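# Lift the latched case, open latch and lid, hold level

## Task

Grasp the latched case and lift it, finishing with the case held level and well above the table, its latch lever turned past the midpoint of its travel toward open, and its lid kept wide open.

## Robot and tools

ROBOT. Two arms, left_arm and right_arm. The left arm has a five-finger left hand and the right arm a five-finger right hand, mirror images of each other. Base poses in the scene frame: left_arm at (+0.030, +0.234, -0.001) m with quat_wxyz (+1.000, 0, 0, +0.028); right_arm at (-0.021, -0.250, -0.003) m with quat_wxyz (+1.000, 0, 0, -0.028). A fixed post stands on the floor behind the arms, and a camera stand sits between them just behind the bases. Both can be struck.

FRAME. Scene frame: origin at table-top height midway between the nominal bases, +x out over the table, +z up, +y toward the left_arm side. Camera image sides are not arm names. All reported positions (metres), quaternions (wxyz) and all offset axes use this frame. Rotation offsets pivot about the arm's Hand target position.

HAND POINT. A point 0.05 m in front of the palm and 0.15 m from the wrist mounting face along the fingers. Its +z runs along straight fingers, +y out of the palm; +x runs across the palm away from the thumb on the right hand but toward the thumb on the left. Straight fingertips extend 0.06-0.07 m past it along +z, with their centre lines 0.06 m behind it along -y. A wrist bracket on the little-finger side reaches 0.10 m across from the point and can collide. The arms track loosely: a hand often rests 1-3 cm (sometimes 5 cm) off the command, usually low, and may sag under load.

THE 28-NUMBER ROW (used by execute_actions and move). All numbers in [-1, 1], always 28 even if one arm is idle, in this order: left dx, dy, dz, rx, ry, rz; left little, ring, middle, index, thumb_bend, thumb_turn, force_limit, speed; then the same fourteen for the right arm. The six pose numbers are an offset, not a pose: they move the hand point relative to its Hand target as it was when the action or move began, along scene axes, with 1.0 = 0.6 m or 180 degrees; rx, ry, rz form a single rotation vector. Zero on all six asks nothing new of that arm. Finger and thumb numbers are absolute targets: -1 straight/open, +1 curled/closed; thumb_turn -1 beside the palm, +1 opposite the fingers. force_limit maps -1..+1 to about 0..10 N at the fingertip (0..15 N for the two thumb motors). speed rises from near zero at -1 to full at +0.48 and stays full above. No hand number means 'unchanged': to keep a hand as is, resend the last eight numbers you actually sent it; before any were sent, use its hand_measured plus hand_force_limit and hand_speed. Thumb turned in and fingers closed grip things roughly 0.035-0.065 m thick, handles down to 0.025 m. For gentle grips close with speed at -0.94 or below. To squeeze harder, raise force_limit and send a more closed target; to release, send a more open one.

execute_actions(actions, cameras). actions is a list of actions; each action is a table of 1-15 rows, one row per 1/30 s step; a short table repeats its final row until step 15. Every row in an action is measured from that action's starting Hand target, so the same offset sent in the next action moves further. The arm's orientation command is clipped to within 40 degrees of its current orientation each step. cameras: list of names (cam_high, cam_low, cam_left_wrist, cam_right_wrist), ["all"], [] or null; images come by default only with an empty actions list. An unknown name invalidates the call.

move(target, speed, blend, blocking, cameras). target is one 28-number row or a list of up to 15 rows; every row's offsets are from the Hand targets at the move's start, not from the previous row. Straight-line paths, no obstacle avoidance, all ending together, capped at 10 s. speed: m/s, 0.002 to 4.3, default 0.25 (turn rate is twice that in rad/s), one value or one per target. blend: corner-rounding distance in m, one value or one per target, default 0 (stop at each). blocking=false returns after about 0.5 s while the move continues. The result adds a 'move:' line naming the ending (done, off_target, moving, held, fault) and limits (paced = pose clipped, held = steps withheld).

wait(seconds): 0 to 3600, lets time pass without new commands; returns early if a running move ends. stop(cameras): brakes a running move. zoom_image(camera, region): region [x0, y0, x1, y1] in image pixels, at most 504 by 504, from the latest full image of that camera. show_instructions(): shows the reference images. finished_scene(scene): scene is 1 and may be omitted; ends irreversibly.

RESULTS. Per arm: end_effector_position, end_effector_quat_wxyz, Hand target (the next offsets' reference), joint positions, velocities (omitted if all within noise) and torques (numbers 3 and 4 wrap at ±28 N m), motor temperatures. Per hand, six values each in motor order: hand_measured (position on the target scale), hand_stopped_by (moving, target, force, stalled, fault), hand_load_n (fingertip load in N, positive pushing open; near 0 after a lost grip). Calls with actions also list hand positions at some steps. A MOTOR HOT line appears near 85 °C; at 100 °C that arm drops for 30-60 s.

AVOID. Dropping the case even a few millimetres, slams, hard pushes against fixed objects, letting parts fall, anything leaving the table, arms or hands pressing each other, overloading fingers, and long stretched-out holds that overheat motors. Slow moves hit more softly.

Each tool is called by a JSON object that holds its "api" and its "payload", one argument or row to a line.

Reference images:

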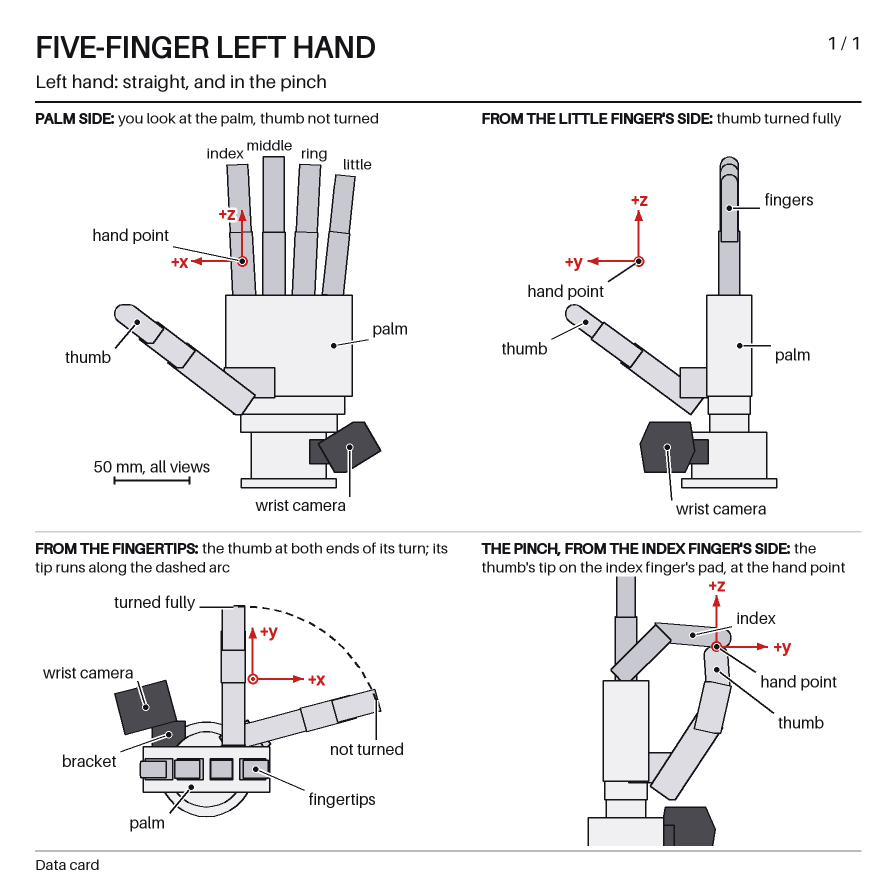

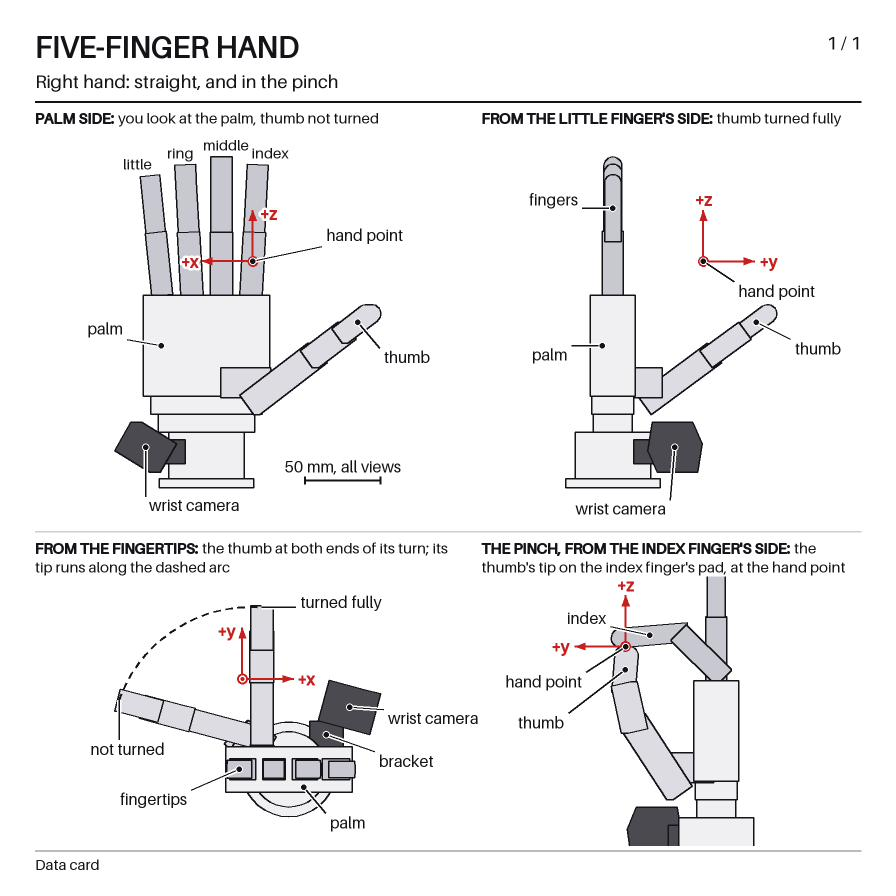

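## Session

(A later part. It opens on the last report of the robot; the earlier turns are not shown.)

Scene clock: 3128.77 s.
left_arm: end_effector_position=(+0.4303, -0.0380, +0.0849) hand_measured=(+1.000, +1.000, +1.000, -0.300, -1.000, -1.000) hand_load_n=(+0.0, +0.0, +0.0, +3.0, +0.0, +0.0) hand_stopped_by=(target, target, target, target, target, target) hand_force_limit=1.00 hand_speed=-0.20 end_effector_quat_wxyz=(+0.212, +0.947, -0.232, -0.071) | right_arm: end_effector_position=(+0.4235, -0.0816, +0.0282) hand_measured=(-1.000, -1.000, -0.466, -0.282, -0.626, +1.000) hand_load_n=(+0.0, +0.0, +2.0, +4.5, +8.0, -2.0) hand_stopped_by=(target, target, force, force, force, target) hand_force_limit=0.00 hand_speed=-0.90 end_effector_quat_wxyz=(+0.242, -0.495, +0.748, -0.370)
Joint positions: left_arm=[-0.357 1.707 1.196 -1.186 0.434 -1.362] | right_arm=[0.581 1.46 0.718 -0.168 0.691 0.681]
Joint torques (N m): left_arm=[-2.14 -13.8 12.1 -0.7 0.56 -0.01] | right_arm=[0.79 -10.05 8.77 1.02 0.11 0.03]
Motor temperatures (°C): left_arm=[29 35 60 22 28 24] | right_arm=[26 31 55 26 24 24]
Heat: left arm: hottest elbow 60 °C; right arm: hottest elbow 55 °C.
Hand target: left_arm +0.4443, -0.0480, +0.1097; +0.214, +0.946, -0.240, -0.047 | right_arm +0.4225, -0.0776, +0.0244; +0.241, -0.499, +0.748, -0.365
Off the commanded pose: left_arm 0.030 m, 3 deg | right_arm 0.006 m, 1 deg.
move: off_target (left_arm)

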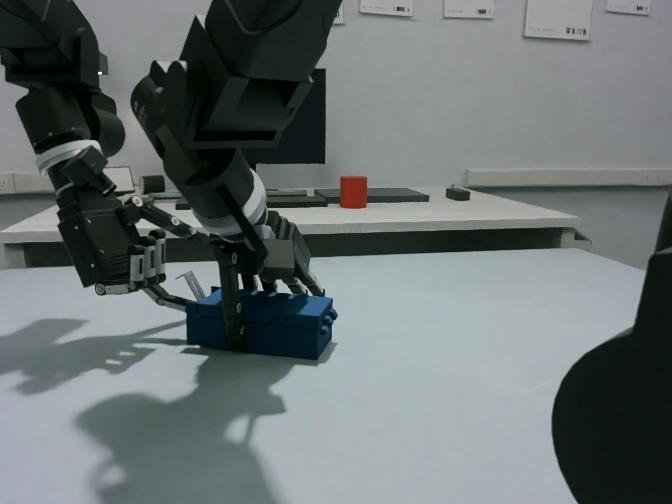

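{"api": "move", "payload": {
  "target": [-0.001,-0.003,0.012,0,0,0,1,1,1,-0.3,-1,-1,1,-0.2,0,0,0,0,0,0,-1,-1,0.15,0.15,0.45,1,0.0,-0.9],
  "speed": 0.03,
  "cameras": ["cam_low"]
}}

{"api": "zoom_image", "payload": {
  "camera": "cam_low",
  "region": [120, 240, 350, 380]
}}

Scene clock: 3132.87 s.
left_arm: end_effector_position=(+0.4299, -0.0369, +0.0882) hand_measured=(+1.000, +1.000, +1.000, -0.300, -1.000, -1.000) hand_load_n=(+0.0, +0.0, +0.0, +3.5, +0.0, +0.0) hand_stopped_by=(target, target, target, target, target, target) hand_force_limit=1.00 hand_speed=-0.20 end_effector_quat_wxyz=(+0.209, +0.948, -0.229, -0.075) | right_arm: end_effector_position=(+0.4235, -0.0816, +0.0282) hand_measured=(-1.000, -1.000, -0.466, -0.282, -0.626, +1.000) hand_load_n=(+0.0, +0.0, +2.0, +4.5, +7.5, -2.0) hand_stopped_by=(target, target, force, force, force, target) hand_force_limit=0.00 hand_speed=-0.90 end_effector_quat_wxyz=(+0.242, -0.495, +0.748, -0.370)
Joint positions: left_arm=[-0.357 1.703 1.203 -1.203 0.428 -1.367] | right_arm=[0.581 1.46 0.718 -0.168 0.691 0.681]
Joint torques (N m): left_arm=[-2.49 -14.04 12.36 -0.55 0.81 -0.01] | right_arm=[1.03 -9.88 8.85 1.06 0.1 0.02]
Motor temperatures (°C): left_arm=[29 36 61 22 28 24] | right_arm=[26 31 55 26 24 24]
Heat: left arm: hottest elbow 61 °C; right arm: hottest elbow 55 °C.
Hand target: left_arm +0.4437, -0.0498, +0.1169; +0.214, +0.946, -0.240, -0.047 | right_arm +0.4225, -0.0776, +0.0244; +0.241, -0.499, +0.748, -0.365
Off the commanded pose: left_arm 0.034 m, 4 deg | right_arm 0.006 m, 1 deg.
move: off_target (left_arm)

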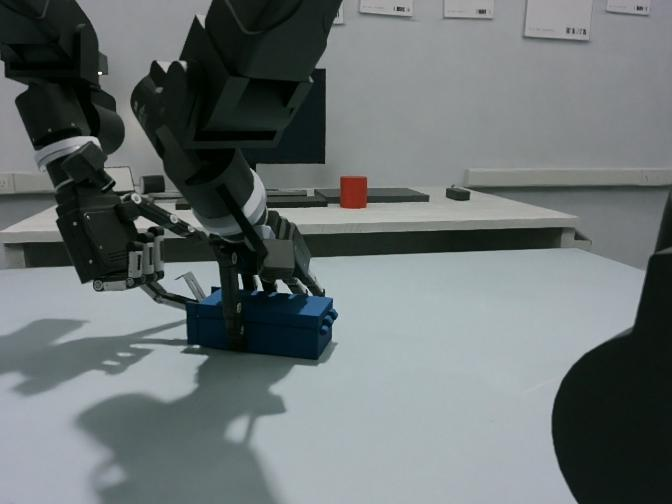

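Scaled by 2.191 from the camera's image (finer frame: 960x720).

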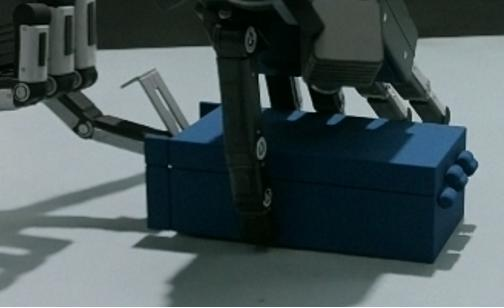

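{"api": "zoom_image", "payload": {
  "camera": "cam_low",
  "region": [170, 270, 260, 360]
}}

Scaled by 5.600 from the camera's image (finer frame: 960x720).

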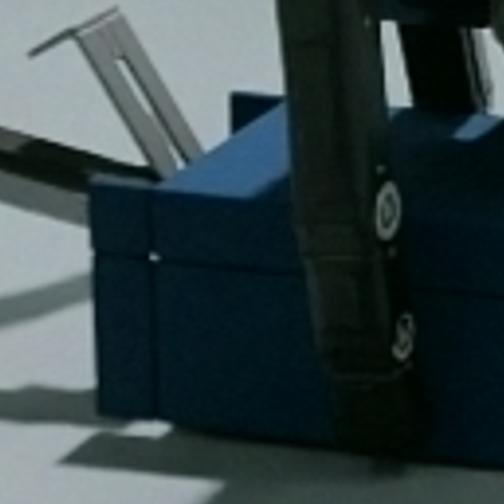

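{"api": "move", "payload": {
  "target": [0,0,0,0,0,0,1,1,1,-0.3,-1,-1,1,-0.2,0,0,0,0,0,0,-1,-1,0.2,0.2,0.5,1,0.5,-0.9],
  "speed": 0.03,
  "cameras": ["cam_low"]
}}

{"api": "zoom_image", "payload": {
  "camera": "cam_low",
  "region": [170, 270, 260, 360]
}}

Scene clock: 3141.50 s.
left_arm: end_effector_position=(+0.4313, -0.0373, +0.0921) hand_measured=(+1.000, +1.000, +1.000, -0.300, -1.000, -1.000) hand_load_n=(+0.0, +0.0, +0.0, +2.5, +0.0, +0.0) hand_stopped_by=(target, target, target, target, target, target) hand_force_limit=1.00 hand_speed=-0.20 end_effector_quat_wxyz=(+0.209, +0.948, -0.230, -0.072) | right_arm: end_effector_position=(+0.4250, -0.0823, +0.0298) hand_measured=(-1.000, -1.000, -0.264, -0.256, -0.608, +1.000) hand_load_n=(+0.0, -0.5, +8.5, +7.5, +12.5, -2.5) hand_stopped_by=(target, target, force, force, force, target) hand_force_limit=0.50 hand_speed=-0.90 end_effector_quat_wxyz=(+0.244, -0.492, +0.748, -0.374)
Joint positions: left_arm=[-0.357 1.698 1.207 -1.206 0.428 -1.368] | right_arm=[0.581 1.459 0.718 -0.163 0.698 0.681]
Joint torques (N m): left_arm=[-2.55 -13.8 12.07 -0.58 0.79 0] | right_arm=[0.62 -9.58 8.83 0.83 -0.19 0.04]
Motor temperatures (°C): left_arm=[29 37 62 22 28 24] | right_arm=[26 31 54 26 24 24]
Heat: left arm: hottest elbow 62 °C; right arm: hottest elbow 54 °C.
Hand target: left_arm +0.4438, -0.0498, +0.1169; +0.214, +0.946, -0.240, -0.047 | right_arm +0.4225, -0.0776, +0.0244; +0.241, -0.499, +0.748, -0.365
Off the commanded pose: left_arm 0.030 m, 3 deg | right_arm 0.008 m, 1 deg.
move: done

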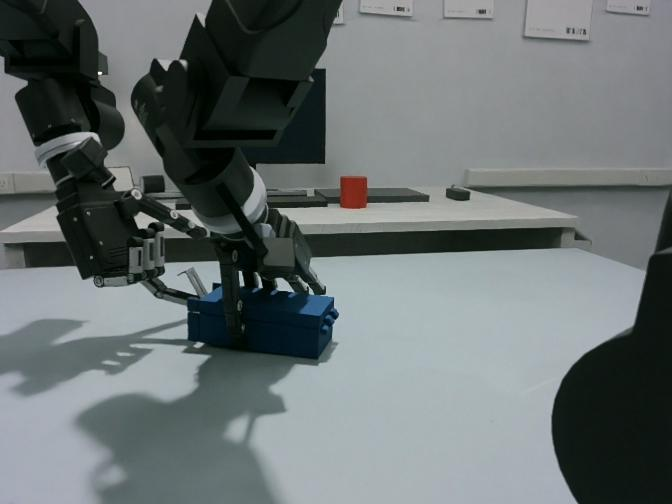

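Scaled by 5.600 from the camera's image (finer frame: 960x720).

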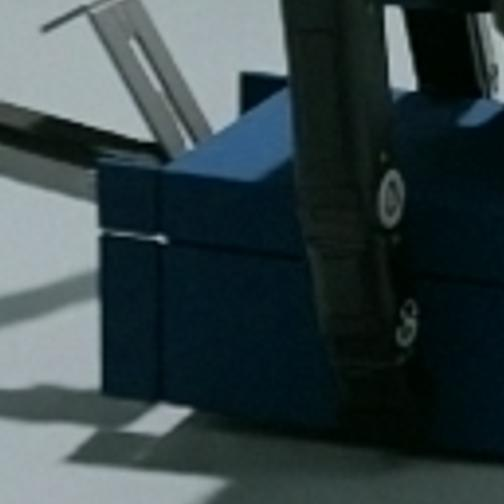

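{"api": "move", "payload": {
  "target": [0,0,0.01,0,0,0,1,1,1,-0.3,-1,-1,1,-0.2,0,0,-0.04,0,0,0,-1,-1,0.2,0.2,0.5,1,0.5,-0.9],
  "speed": 0.03,
  "cameras": ["cam_low"]
}}

{"api": "zoom_image", "payload": {
  "camera": "cam_low",
  "region": [170, 270, 260, 360]
}}

Scene clock: 3148.97 s.
left_arm: end_effector_position=(+0.4309, -0.0370, +0.0951) hand_measured=(+1.000, +1.000, +1.000, -0.300, -1.000, -1.000) hand_load_n=(+0.0, +0.0, +0.0, +3.5, +0.0, +0.0) hand_stopped_by=(target, target, target, target, target, target) hand_force_limit=1.00 hand_speed=-0.20 end_effector_quat_wxyz=(+0.208, +0.948, -0.229, -0.074) | right_arm: end_effector_position=(+0.4270, -0.0826, +0.0291) hand_measured=(-1.000, -1.000, -0.264, -0.256, -0.608, +1.000) hand_load_n=(+0.0, +0.0, +4.0, +4.5, +16.5, -0.5) hand_stopped_by=(target, target, force, force, force, target) hand_force_limit=0.50 hand_speed=-0.90 end_effector_quat_wxyz=(+0.255, -0.486, +0.746, -0.378)
Joint positions: left_arm=[-0.357 1.695 1.213 -1.219 0.427 -1.368] | right_arm=[0.581 1.46 0.7 -0.114 0.704 0.675]
Joint torques (N m): left_arm=[-2.55 -13.98 12.29 -0.69 0.85 0.01] | right_arm=[0.85 -5.83 7.84 1.95 -0.45 0.12]
Motor temperatures (°C): left_arm=[29 37 64 22 28 24] | right_arm=[26 31 54 26 24 24]
Heat: left arm: hottest elbow 64 °C; right arm: hottest elbow 54 °C.
Hand target: left_arm +0.4437, -0.0498, +0.1229; +0.214, +0.946, -0.240, -0.047 | right_arm +0.4225, -0.0776, +0.0004; +0.241, -0.499, +0.748, -0.365
Off the commanded pose: left_arm 0.033 m, 3 deg | right_arm 0.030 m, 3 deg.
move: off_target (left_arm, right_arm)

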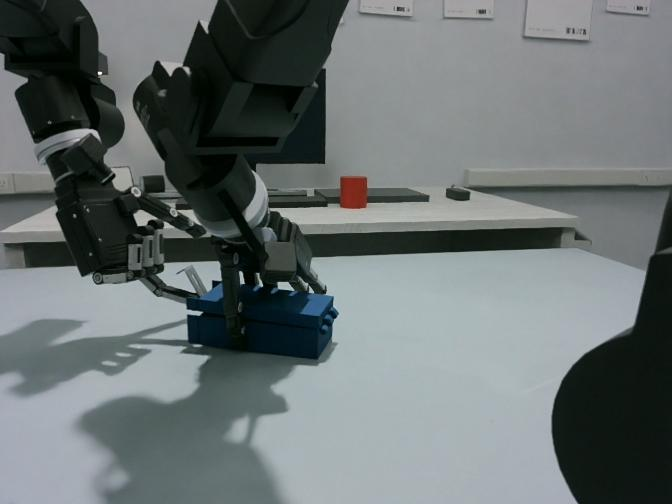

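Scaled by 5.600 from the camera's image (finer frame: 960x720).

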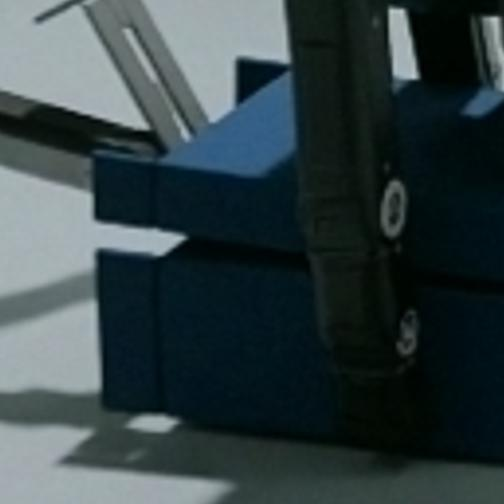

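{"api": "move", "payload": {
  "target": [0,-0.003,0.01,0,0,0,1,1,1,-0.3,-1,-1,1,-0.2,0,0,0,0,0,0,-1,-1,0.2,0.2,0.5,1,0.5,-0.9],
  "speed": 0.03,
  "cameras": ["cam_low"]
}}

{"api": "zoom_image", "payload": {
  "camera": "cam_low",
  "region": [150, 240, 270, 360]
}}

Scene clock: 3154.37 s.
left_arm: end_effector_position=(+0.4311, -0.0364, +0.0984) hand_measured=(+1.000, +1.000, +1.000, -0.300, -1.000, -1.000) hand_load_n=(+0.0, +0.0, +0.0, +4.5, +0.0, +0.0) hand_stopped_by=(target, target, target, target, target, target) hand_force_limit=1.00 hand_speed=-0.20 end_effector_quat_wxyz=(+0.206, +0.949, -0.227, -0.076) | right_arm: end_effector_position=(+0.4271, -0.0826, +0.0292) hand_measured=(-1.000, -1.000, -0.264, -0.256, -0.608, +1.000) hand_load_n=(+0.0, +0.0, +3.5, +4.0, +16.5, -1.0) hand_stopped_by=(target, target, force, force, force, target) hand_force_limit=0.50 hand_speed=-0.90 end_effector_quat_wxyz=(+0.255, -0.486, +0.746, -0.378)
Joint positions: left_arm=[-0.357 1.692 1.22 -1.233 0.423 -1.373] | right_arm=[0.581 1.46 0.7 -0.114 0.704 0.674]
Joint torques (N m): left_arm=[-2.78 -14.21 12.63 -0.62 1.03 0] | right_arm=[0.91 -5.71 7.82 1.87 -0.45 0.11]
Motor temperatures (°C): left_arm=[29 37 65 22 29 24] | right_arm=[26 31 54 26 24 24]
Heat: left arm: hottest elbow 65 °C; right arm: hottest elbow 54 °C.
Hand target: left_arm +0.4438, -0.0516, +0.1290; +0.214, +0.946, -0.240, -0.047 | right_arm +0.4225, -0.0776, +0.0004; +0.241, -0.499, +0.748, -0.365
Off the commanded pose: left_arm 0.036 m, 4 deg | right_arm 0.030 m, 3 deg.
move: off_target (left_arm)

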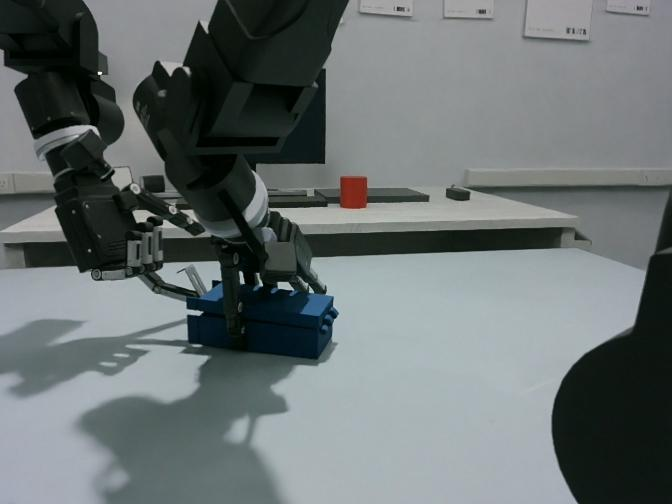

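Scaled by 4.200 from the camera's image (finer frame: 960x720).

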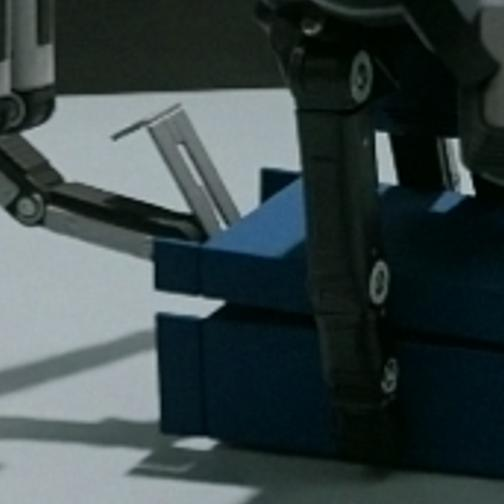

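{"api": "move", "payload": {
  "target": [0,-0.003,0.02,0,0,0,1,1,1,-0.3,-1,-1,1,-0.2,0,0,0,0,0,0,-1,-1,0.2,0.2,0.5,1,0.5,-0.9],
  "speed": 0.03,
  "cameras": ["cam_low"]
}}

{"api": "zoom_image", "payload": {
  "camera": "cam_low",
  "region": [150, 240, 270, 360]
}}

Scene clock: 3158.30 s.
left_arm: end_effector_position=(+0.4317, -0.0352, +0.1047) hand_measured=(+1.000, +1.000, +1.000, -0.300, -1.000, -1.000) hand_load_n=(+0.0, +0.0, +0.0, +6.0, -0.5, +0.0) hand_stopped_by=(target, target, target, target, target, target) hand_force_limit=1.00 hand_speed=-0.20 end_effector_quat_wxyz=(+0.202, +0.951, -0.222, -0.080) | right_arm: end_effector_position=(+0.4281, -0.0821, +0.0292) hand_measured=(-1.000, -1.000, -0.264, -0.256, -0.608, +1.000) hand_load_n=(+0.0, +0.0, +4.0, +3.5, +16.0, -2.5) hand_stopped_by=(target, target, force, force, force, target) hand_force_limit=0.50 hand_speed=-0.90 end_effector_quat_wxyz=(+0.257, -0.485, +0.746, -0.378)
Joint positions: left_arm=[-0.357 1.687 1.234 -1.259 0.416 -1.382] | right_arm=[0.581 1.462 0.7 -0.108 0.705 0.674]
Joint torques (N m): left_arm=[-3.08 -14.56 12.98 -0.83 1.32 0.11] | right_arm=[0.97 -6.18 7.88 1.69 -0.49 0.11]
Motor temperatures (°C): left_arm=[29 37 65 22 29 24] | right_arm=[26 31 53 26 24 24]
Heat: left arm: hottest elbow 65 °C; right arm: hottest elbow 53 °C.
Hand target: left_arm +0.4438, -0.0534, +0.1409; +0.214, +0.946, -0.240, -0.047 | right_arm +0.4226, -0.0775, +0.0005; +0.241, -0.499, +0.748, -0.365
Off the commanded pose: left_arm 0.042 m, 5 deg | right_arm 0.030 m, 3 deg.
move: off_target (left_arm)

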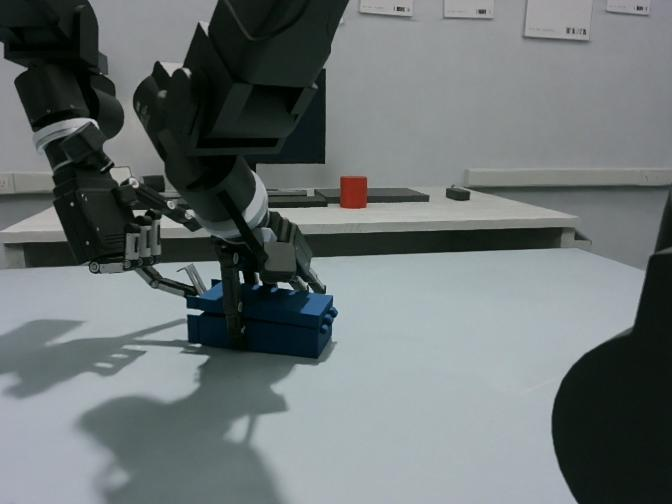

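Scaled by 4.200 from the camera's image (finer frame: 960x720).

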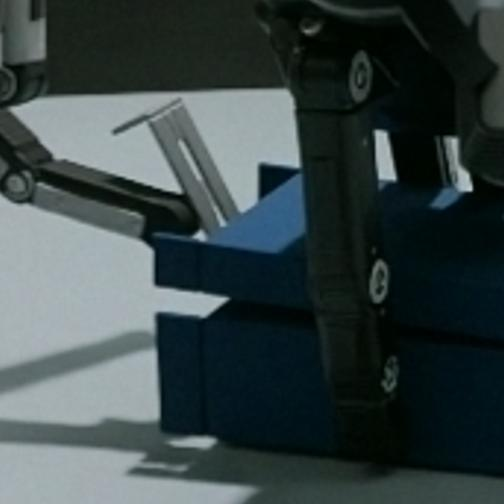

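{"api": "execute_actions", "payload": {
  "actions": []
}}

{"api": "zoom_image", "payload": {
  "camera": "cam_high",
  "region": [290, 220, 410, 330]
}}

Scene clock: 3160.80 s.
left_arm: end_effector_position=(+0.4317, -0.0352, +0.1047) hand_measured=(+1.000, +1.000, +1.000, -0.300, -1.000, -1.000) hand_load_n=(+0.0, +0.0, +0.0, +6.0, +0.0, +0.0) hand_stopped_by=(target, target, target, target, target, target) hand_force_limit=1.00 hand_speed=-0.20 end_effector_quat_wxyz=(+0.202, +0.951, -0.222, -0.080) | right_arm: end_effector_position=(+0.4281, -0.0821, +0.0292) hand_measured=(-1.000, -1.000, -0.264, -0.256, -0.608, +1.000) hand_load_n=(+0.0, +0.0, +4.0, +4.0, +16.0, -2.5) hand_stopped_by=(target, target, force, force, force, target) hand_force_limit=0.50 hand_speed=-0.90 end_effector_quat_wxyz=(+0.257, -0.485, +0.746, -0.378)
Joint positions: left_arm=[-0.357 1.687 1.234 -1.26 0.416 -1.382] | right_arm=[0.581 1.462 0.7 -0.108 0.705 0.674]
Joint velocities: within noise
Joint torques (N m): left_arm=[-3.14 -14.62 12.97 -0.73 1.33 0.07] | right_arm=[0.97 -5.89 7.9 1.76 -0.48 0.13]
Motor temperatures (°C): left_arm=[29 36 66 22 29 24] | right_arm=[26 31 53 27 24 24]
Heat: left arm: hottest elbow 66 °C; right arm: hottest elbow 53 °C.
Hand target: left_arm +0.4437, -0.0533, +0.1409; +0.214, +0.946, -0.240, -0.047 | right_arm +0.4226, -0.0775, +0.0005; +0.241, -0.499, +0.748, -0.365
Off the commanded pose: left_arm 0.042 m, 5 deg | right_arm 0.030 m, 3 deg.
camera_calibration:
cam_left_wrist: T_world_to_cam=[[0.53564, 0.72665, -0.43019, -0.16341], [0.81643, -0.31548, 0.48365, -0.41502], [0.21573, -0.61028, -0.76224, 0.08398]] pos_world=[0.40825, 0.03906, 0.19444]
cam_right_wrist: T_world_to_cam=[[-0.60775, 0.03286, -0.79345, 0.28617], [-0.08877, 0.99007, 0.109, 0.12716], [0.78915, 0.13668, -0.59879, -0.18846]] pos_world=[0.33393, -0.10955, 0.10035]

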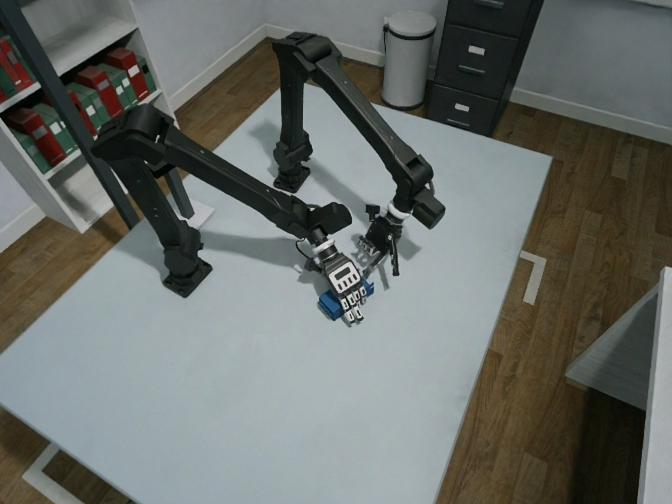

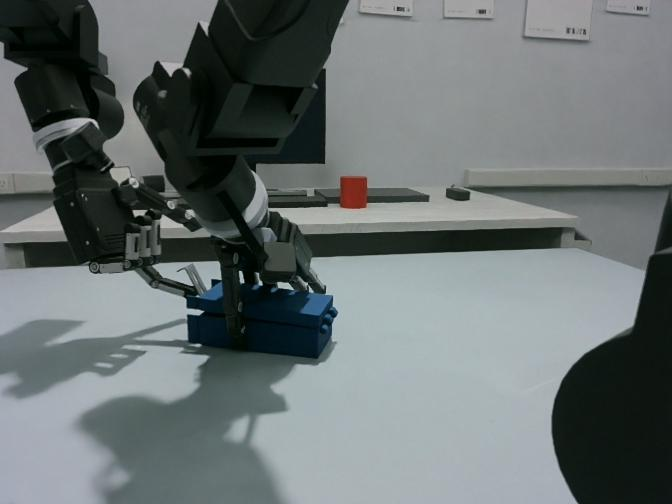

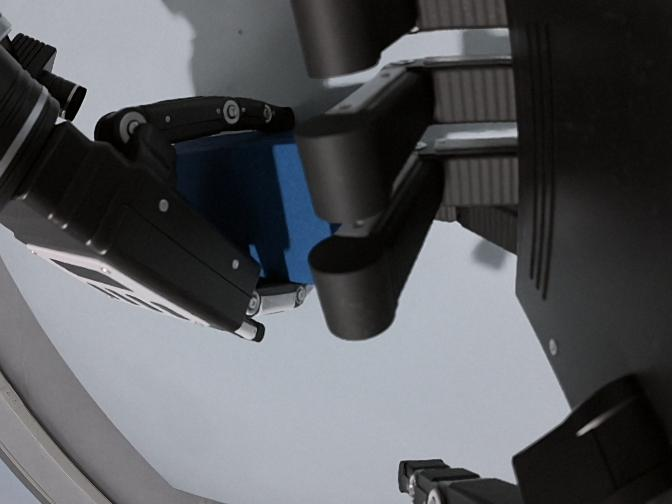

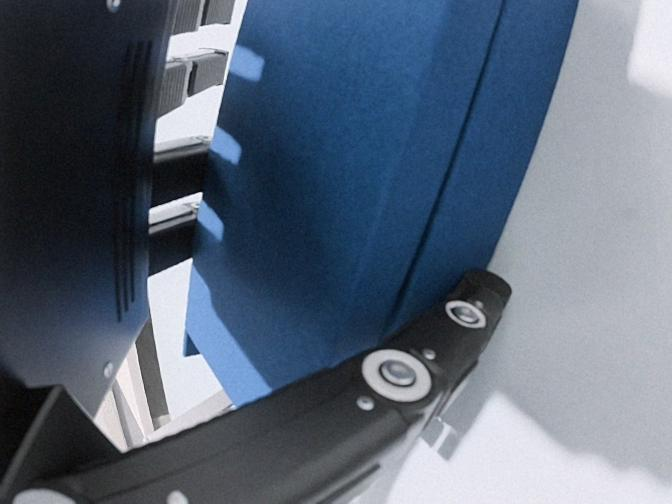

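Scaled by 4.200 from the camera's image (finer frame: 960x720).

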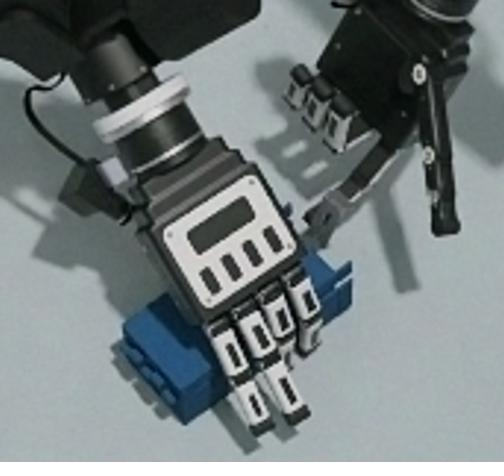

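{"api": "zoom_image", "payload": {
  "camera": "cam_low",
  "region": [165, 255, 215, 305]
}}

{"api": "zoom_image", "payload": {
  "camera": "cam_left_wrist",
  "region": [240, 100, 440, 300]
}}

Scaled by 10.080 from the camera's image (finer frame: 960x720).

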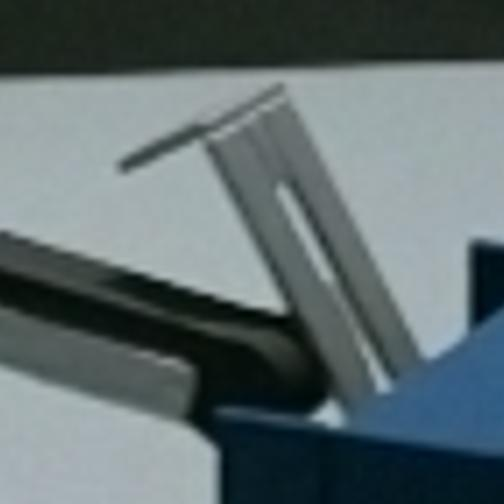

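Scaled by 2.520 from the camera's image (finer frame: 960x720).

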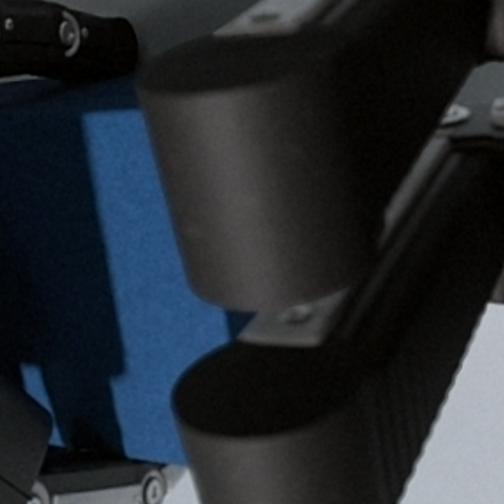

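{"api": "move", "payload": {
  "target": [0.0,0.003,0.02,0,0,0,1,1,1,-0.3,-1,-1,1,-0.2,0,0,0,0,0,0,-1,-1,0.2,0.2,0.5,1,0.5,-0.9],
  "speed": 0.03,
  "cameras": ["cam_low"]
}}

{"api": "zoom_image", "payload": {
  "camera": "cam_low",
  "region": [150, 240, 270, 360]
}}

Scene clock: 3178.50 s.
left_arm: end_effector_position=(+0.4311, -0.0338, +0.1119) hand_measured=(+1.000, +1.000, +1.000, -0.300, -1.000, -1.000) hand_load_n=(+0.5, +0.0, +0.0, +7.5, +0.0, +0.0) hand_stopped_by=(target, target, target, target, target, target) hand_force_limit=1.00 hand_speed=-0.20 end_effector_quat_wxyz=(+0.198, +0.951, -0.221, -0.084) | right_arm: end_effector_position=(+0.4282, -0.0821, +0.0292) hand_measured=(-1.000, -1.000, -0.264, -0.256, -0.608, +1.000) hand_load_n=(+0.0, +0.0, +4.0, +3.5, +16.5, -2.5) hand_stopped_by=(target, target, force, force, force, target) hand_force_limit=0.50 hand_speed=-0.90 end_effector_quat_wxyz=(+0.257, -0.485, +0.746, -0.378)
Joint positions: left_arm=[-0.357 1.679 1.248 -1.289 0.408 -1.383] | right_arm=[0.581 1.462 0.7 -0.107 0.705 0.674]
Joint torques (N m): left_arm=[-2.67 -14.97 13.33 -0.84 1.61 0.11] | right_arm=[1.08 -5.89 7.79 1.69 -0.49 0.13]
Motor temperatures (°C): left_arm=[29 36 72 22 30 24] | right_arm=[26 30 52 27 24 25]
Heat: left arm: hottest elbow 72 °C; right arm: hottest elbow 52 °C.
Hand target: left_arm +0.4438, -0.0516, +0.1530; +0.214, +0.946, -0.240, -0.047 | right_arm +0.4226, -0.0776, +0.0006; +0.241, -0.499, +0.748, -0.365
Off the commanded pose: left_arm 0.046 m, 5 deg | right_arm 0.030 m, 3 deg.
move: off_target (left_arm)

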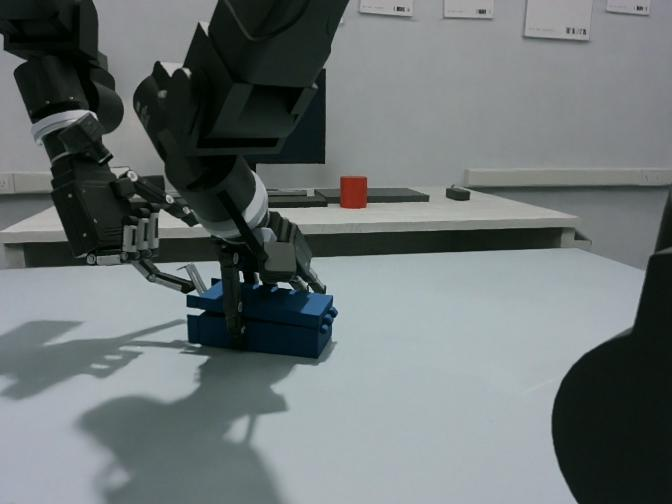

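Scaled by 4.200 from the camera's image (finer frame: 960x720).

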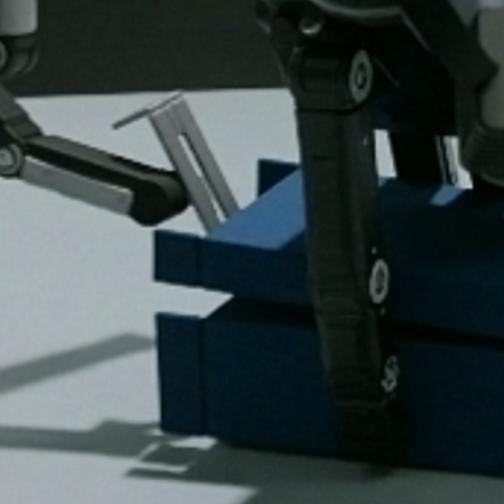

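{"api": "move", "payload": {
  "target": [-0.003,0.005,0.02,0,0,0,1,1,1,-0.3,-1,-1,1,-0.2,0,0,0,0,0,0,-1,-1,0.2,0.2,0.5,1,0.5,-0.9],
  "speed": 0.04,
  "cameras": ["cam_low"]
}}

{"api": "zoom_image", "payload": {
  "camera": "cam_low",
  "region": [150, 240, 270, 360]
}}

Scene clock: 3183.00 s.
left_arm: end_effector_position=(+0.4298, -0.0316, +0.1201) hand_measured=(+1.000, +1.000, +1.000, -0.300, -1.000, -1.000) hand_load_n=(+0.5, +0.0, +0.0, +9.0, +0.0, +0.0) hand_stopped_by=(target, target, target, target, target, target) hand_force_limit=1.00 hand_speed=-0.20 end_effector_quat_wxyz=(+0.193, +0.952, -0.220, -0.086) | right_arm: end_effector_position=(+0.4286, -0.0819, +0.0294) hand_measured=(-1.000, -1.000, -0.264, -0.256, -0.608, +1.000) hand_load_n=(+0.0, +0.0, +4.0, +3.5, +16.5, -2.5) hand_stopped_by=(target, target, force, force, force, target) hand_force_limit=0.50 hand_speed=-0.90 end_effector_quat_wxyz=(+0.258, -0.484, +0.746, -0.378)
Joint positions: left_arm=[-0.356 1.667 1.259 -1.316 0.399 -1.385] | right_arm=[0.581 1.463 0.7 -0.105 0.705 0.674]
Joint torques (N m): left_arm=[-2.37 -15.27 13.5 -1.05 1.94 0.16] | right_arm=[1.26 -6.07 7.9 1.58 -0.48 0.1]
Motor temperatures (°C): left_arm=[29 37 71 22 31 24] | right_arm=[26 30 52 27 24 25]
Heat: left arm: hottest elbow 71 °C; right arm: hottest elbow 52 °C.
Hand target: left_arm +0.4420, -0.0486, +0.1648; +0.214, +0.946, -0.240, -0.047 | right_arm +0.4226, -0.0776, +0.0006; +0.241, -0.499, +0.748, -0.365
Off the commanded pose: left_arm 0.050 m, 6 deg | right_arm 0.030 m, 3 deg.
move: off_target (left_arm)

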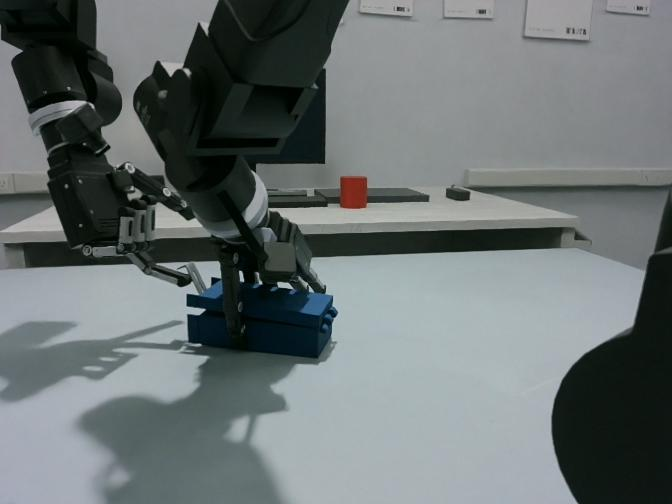

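Scaled by 4.200 from the camera's image (finer frame: 960x720).

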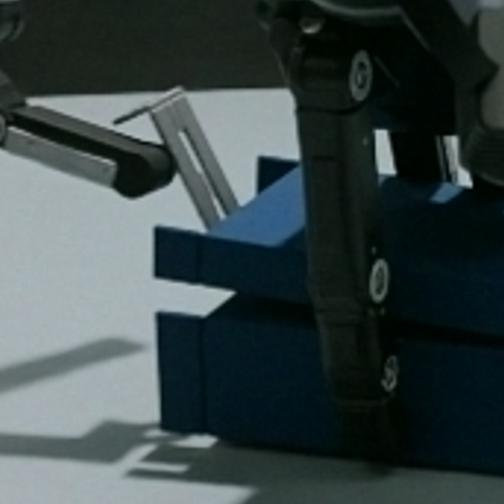

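{"api": "move", "payload": {
  "target": [-0.003,0.012,0.022,0,0,0,1,1,1,-0.3,-1,-1,1,-0.2,0,0,0,0,0,0,-1,-1,0.2,0.2,0.5,1,0.5,-0.9],
  "speed": 0.04,
  "cameras": ["cam_low"]
}}

{"api": "zoom_image", "payload": {
  "camera": "cam_low",
  "region": [150, 240, 270, 360]
}}

Scene clock: 3188.50 s.
left_arm: end_effector_position=(+0.4331, -0.0364, +0.1686) hand_measured=(+1.000, +1.000, +1.000, -0.300, -1.000, -1.000) hand_load_n=(-0.5, +0.0, +0.0, +0.0, +0.0, +0.0) hand_stopped_by=(target, target, target, target, target, target) hand_force_limit=1.00 hand_speed=-0.20 end_effector_quat_wxyz=(+0.212, +0.948, -0.229, -0.057) | right_arm: end_effector_position=(+0.4306, -0.0810, +0.0282) hand_measured=(-1.000, -1.000, -0.264, -0.256, -0.610, +1.000) hand_load_n=(+0.0, +0.0, +7.0, +6.0, +14.5, +0.0) hand_stopped_by=(target, target, force, force, force, target) hand_force_limit=0.50 hand_speed=-0.90 end_effector_quat_wxyz=(+0.261, -0.482, +0.746, -0.379)
Joint positions: left_arm=[-0.352 1.606 1.305 -1.366 0.433 -1.371] | right_arm=[0.581 1.47 0.7 -0.092 0.706 0.675]
Joint torques (N m): left_arm=[-1.73 -11.34 11.73 -0.51 0.53 0.17] | right_arm=[0.79 -6.71 7.8 1.11 -0.55 0.1]
Motor temperatures (°C): left_arm=[29 37 71 22 32 24] | right_arm=[26 30 52 27 24 25]
Heat: left arm: hottest elbow 71 °C; right arm: hottest elbow 52 °C.
Hand target: left_arm +0.4402, -0.0414, +0.1781; +0.214, +0.946, -0.240, -0.047 | right_arm +0.4225, -0.0775, +0.0005; +0.241, -0.499, +0.748, -0.365
Off the commanded pose: left_arm 0.013 m, 2 deg | right_arm 0.029 m, 3 deg.
move: off_target (left_arm)

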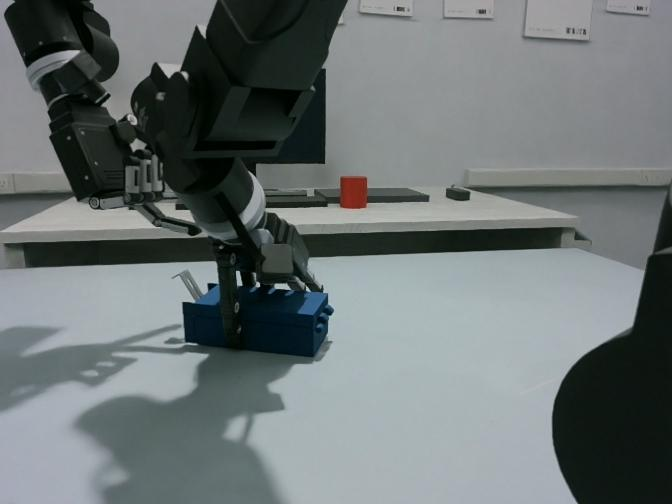

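Scaled by 4.200 from the camera's image (finer frame: 960x720).

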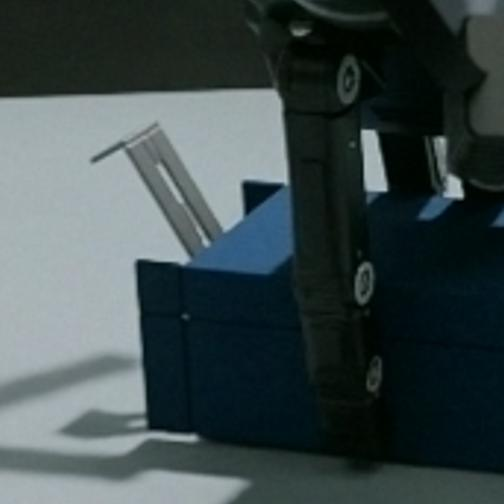

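{"api": "zoom_image", "payload": {
  "camera": "cam_low",
  "region": [120, 180, 240, 300]
}}

Scaled by 4.200 from the camera's image (finer frame: 960x720).

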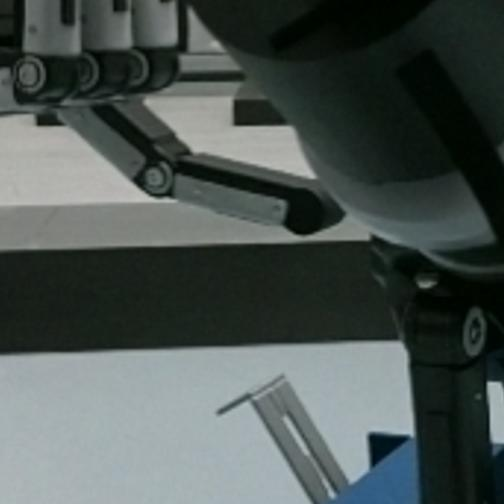

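{"api": "move", "payload": {
  "target": [
    [0.029,0.067,-0.007,0,0,0,1,1,1,-0.3,-1,-1,1,-0.2,0,0,0.01,0,0,0,-1,-1,0.2,0.2,0.5,1,0.5,-0.9],
    [0.029,0.067,-0.1,0,0,0,1,1,1,-0.3,-1,-1,1,-0.2,0,0,0.01,0,0,0,-1,-1,0.2,0.2,0.5,1,0.5,-0.9]
  ],
  "speed": 0.08,
  "cameras": ["cam_low"]
}}

{"api": "zoom_image", "payload": {
  "camera": "cam_low",
  "region": [120, 220, 240, 340]
}}

Scene clock: 3215.43 s.
left_arm: end_effector_position=(+0.4572, -0.0050, +0.1319) hand_measured=(+1.000, +1.000, +1.000, -0.300, -1.000, -1.000) hand_load_n=(+0.0, +0.0, +0.0, +0.0, +0.0, +0.0) hand_stopped_by=(target, target, target, target, target, target) hand_force_limit=1.00 hand_speed=-0.20 end_effector_quat_wxyz=(+0.215, +0.946, -0.240, -0.037) | right_arm: end_effector_position=(+0.4306, -0.0810, +0.0282) hand_measured=(-1.000, -1.000, -0.264, -0.256, -0.610, +1.000) hand_load_n=(+0.0, +0.0, +6.5, +6.0, +14.0, +0.0) hand_stopped_by=(target, target, force, force, force, target) hand_force_limit=0.50 hand_speed=-0.90 end_effector_quat_wxyz=(+0.261, -0.482, +0.746, -0.379)
Joint positions: left_arm=[-0.272 1.665 1.276 -1.277 0.43 -1.269] | right_arm=[0.581 1.47 0.7 -0.092 0.706 0.675]
Joint torques (N m): left_arm=[-0.56 -10.52 8.38 0.03 0.29 0.15] | right_arm=[0.91 -7.65 8.42 0.31 -0.56 0.11]
Motor temperatures (°C): left_arm=[29 37 69 22 30 24] | right_arm=[26 30 51 26 24 25]
Heat: left arm: hottest elbow 69 °C; right arm: hottest elbow 51 °C.
Hand target: left_arm +0.4575, -0.0013, +0.1182; +0.214, +0.946, -0.240, -0.047 | right_arm +0.4225, -0.0775, +0.0065; +0.241, -0.499, +0.748, -0.365
Off the commanded pose: left_arm 0.014 m, 1 deg | right_arm 0.023 m, 3 deg.
move: off_target (left_arm, right_arm)

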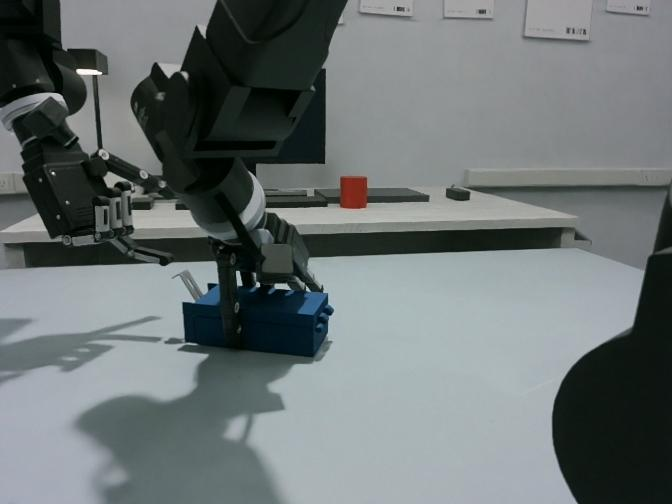

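Scaled by 4.200 from the camera's image (finer frame: 960x720).

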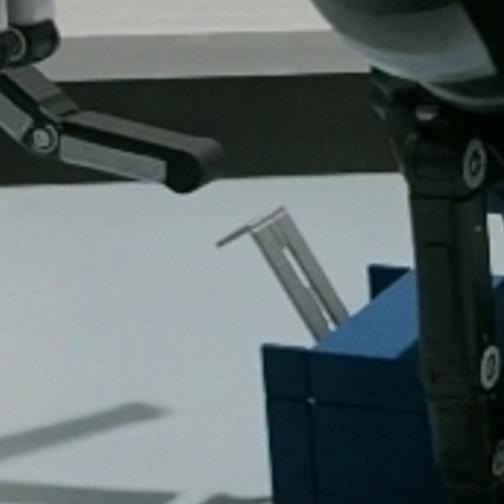

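{"api": "move", "payload": {
  "target": [-0.0102,0.0088,-0.047,0,0,0,1,1,1,-0.3,-1,-1,1,-0.2,0,0,0,0,0,0,-1,-1,0.2,0.2,-0.622,1,0.5,-0.9],
  "speed": 0.06,
  "cameras": ["cam_low"]
}}

{"api": "zoom_image", "payload": {
  "camera": "cam_low",
  "region": [120, 220, 240, 340]
}}

Scene clock: 3222.60 s.
left_arm: end_effector_position=(+0.4514, -0.0020, +0.1048) hand_measured=(+1.000, +1.000, +1.000, -0.300, -1.000, -1.000) hand_load_n=(+0.5, +0.0, +0.0, +0.0, +0.0, +0.0) hand_stopped_by=(target, target, target, target, target, target) hand_force_limit=1.00 hand_speed=-0.20 end_effector_quat_wxyz=(+0.215, +0.946, -0.242, -0.037) | right_arm: end_effector_position=(+0.4306, -0.0810, +0.0282) hand_measured=(-1.000, -1.000, -0.264, -0.256, -0.624, +1.000) hand_load_n=(+0.0, +0.0, +6.0, +5.5, +12.5, +0.0) hand_stopped_by=(target, target, force, force, force, target) hand_force_limit=0.50 hand_speed=-0.90 end_effector_quat_wxyz=(+0.261, -0.482, +0.746, -0.379)
Joint positions: left_arm=[-0.268 1.68 1.217 -1.204 0.43 -1.261] | right_arm=[0.581 1.47 0.7 -0.092 0.706 0.675]
Joint torques (N m): left_arm=[-0.32 -10.23 7.95 0.03 0.26 0.14] | right_arm=[0.91 -7.71 8.44 0.29 -0.55 0.1]
Motor temperatures (°C): left_arm=[29 37 68 22 29 24] | right_arm=[26 29 51 26 24 25]
Heat: left arm: hottest elbow 68 °C; right arm: hottest elbow 51 °C.
Hand target: left_arm +0.4515, +0.0041, +0.0900; +0.214, +0.946, -0.240, -0.047 | right_arm +0.4225, -0.0775, +0.0065; +0.241, -0.499, +0.748, -0.365
Off the commanded pose: left_arm 0.016 m, 1 deg | right_arm 0.023 m, 3 deg.
move: off_target (left_arm)

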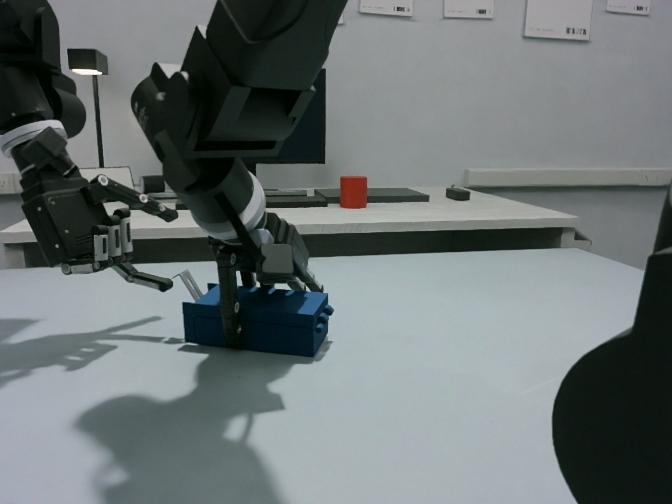

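Scaled by 4.200 from the camera's image (finer frame: 960x720).

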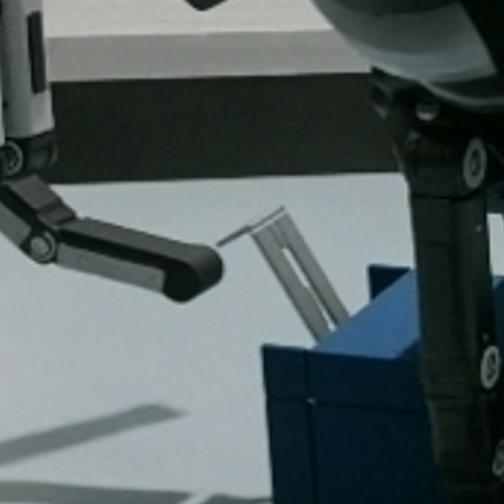

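{"api": "move", "payload": {
  "target": [-0.0135,-0.0285,0,0,0,0,1,1,1,-0.3,-1,-1,1,-0.2,0,0,0,0,0,0,-1,-1,0.2,0.2,-0.622,1,0.5,-0.9],
  "speed": 0.04,
  "cameras": ["cam_low"]
}}

{"api": "zoom_image", "payload": {
  "camera": "cam_low",
  "region": [120, 220, 240, 340]
}}

Scene clock: 3227.73 s.
left_arm: end_effector_position=(+0.4477, -0.0086, +0.0995) hand_measured=(+1.000, +1.000, +1.000, -0.300, -1.000, -1.000) hand_load_n=(+0.0, +0.0, +0.0, +0.0, +0.0, +0.0) hand_stopped_by=(target, target, target, target, target, target) hand_force_limit=1.00 hand_speed=-0.20 end_effector_quat_wxyz=(+0.214, +0.946, -0.242, -0.036) | right_arm: end_effector_position=(+0.4306, -0.0810, +0.0282) hand_measured=(-1.000, -1.000, -0.264, -0.256, -0.624, +1.000) hand_load_n=(+0.0, +0.0, +6.0, +5.5, +12.0, +0.0) hand_stopped_by=(target, target, force, force, force, target) hand_force_limit=0.50 hand_speed=-0.90 end_effector_quat_wxyz=(+0.261, -0.482, +0.746, -0.379)
Joint positions: left_arm=[-0.284 1.68 1.202 -1.182 0.43 -1.277] | right_arm=[0.581 1.47 0.7 -0.092 0.706 0.675]
Joint torques (N m): left_arm=[-2.32 -11.16 7.77 0.01 0.42 -0.07] | right_arm=[0.91 -7.3 8.49 0.34 -0.55 0.11]
Motor temperatures (°C): left_arm=[29 37 68 22 29 24] | right_arm=[26 29 51 26 24 25]
Heat: left arm: hottest elbow 68 °C; right arm: hottest elbow 51 °C.
Hand target: left_arm +0.4434, -0.0131, +0.0900; +0.214, +0.946, -0.240, -0.047 | right_arm +0.4225, -0.0775, +0.0065; +0.241, -0.499, +0.748, -0.365
Off the commanded pose: left_arm 0.011 m, 1 deg | right_arm 0.023 m, 3 deg.
move: off_target (left_arm)

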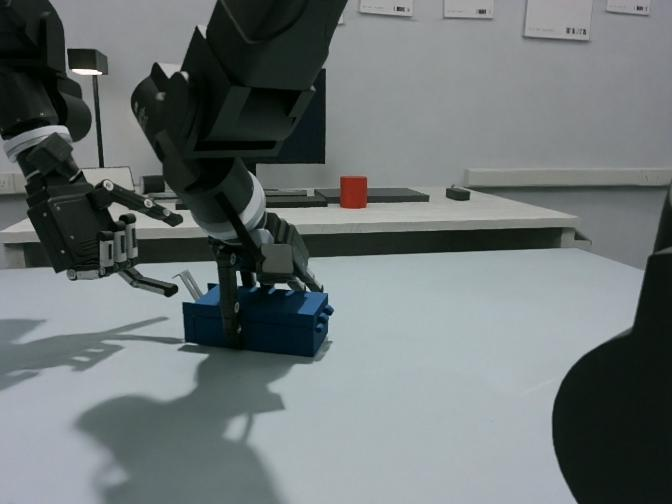

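Scaled by 4.200 from the camera's image (finer frame: 960x720).

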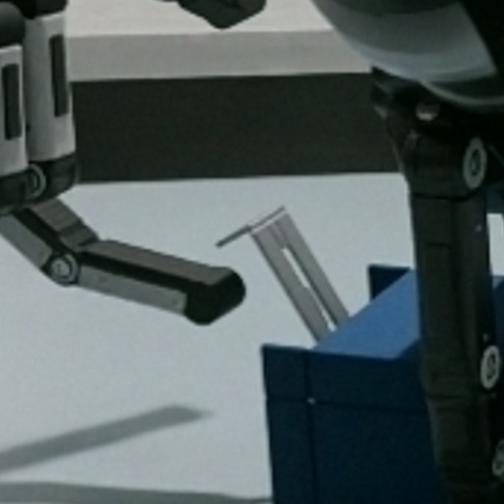

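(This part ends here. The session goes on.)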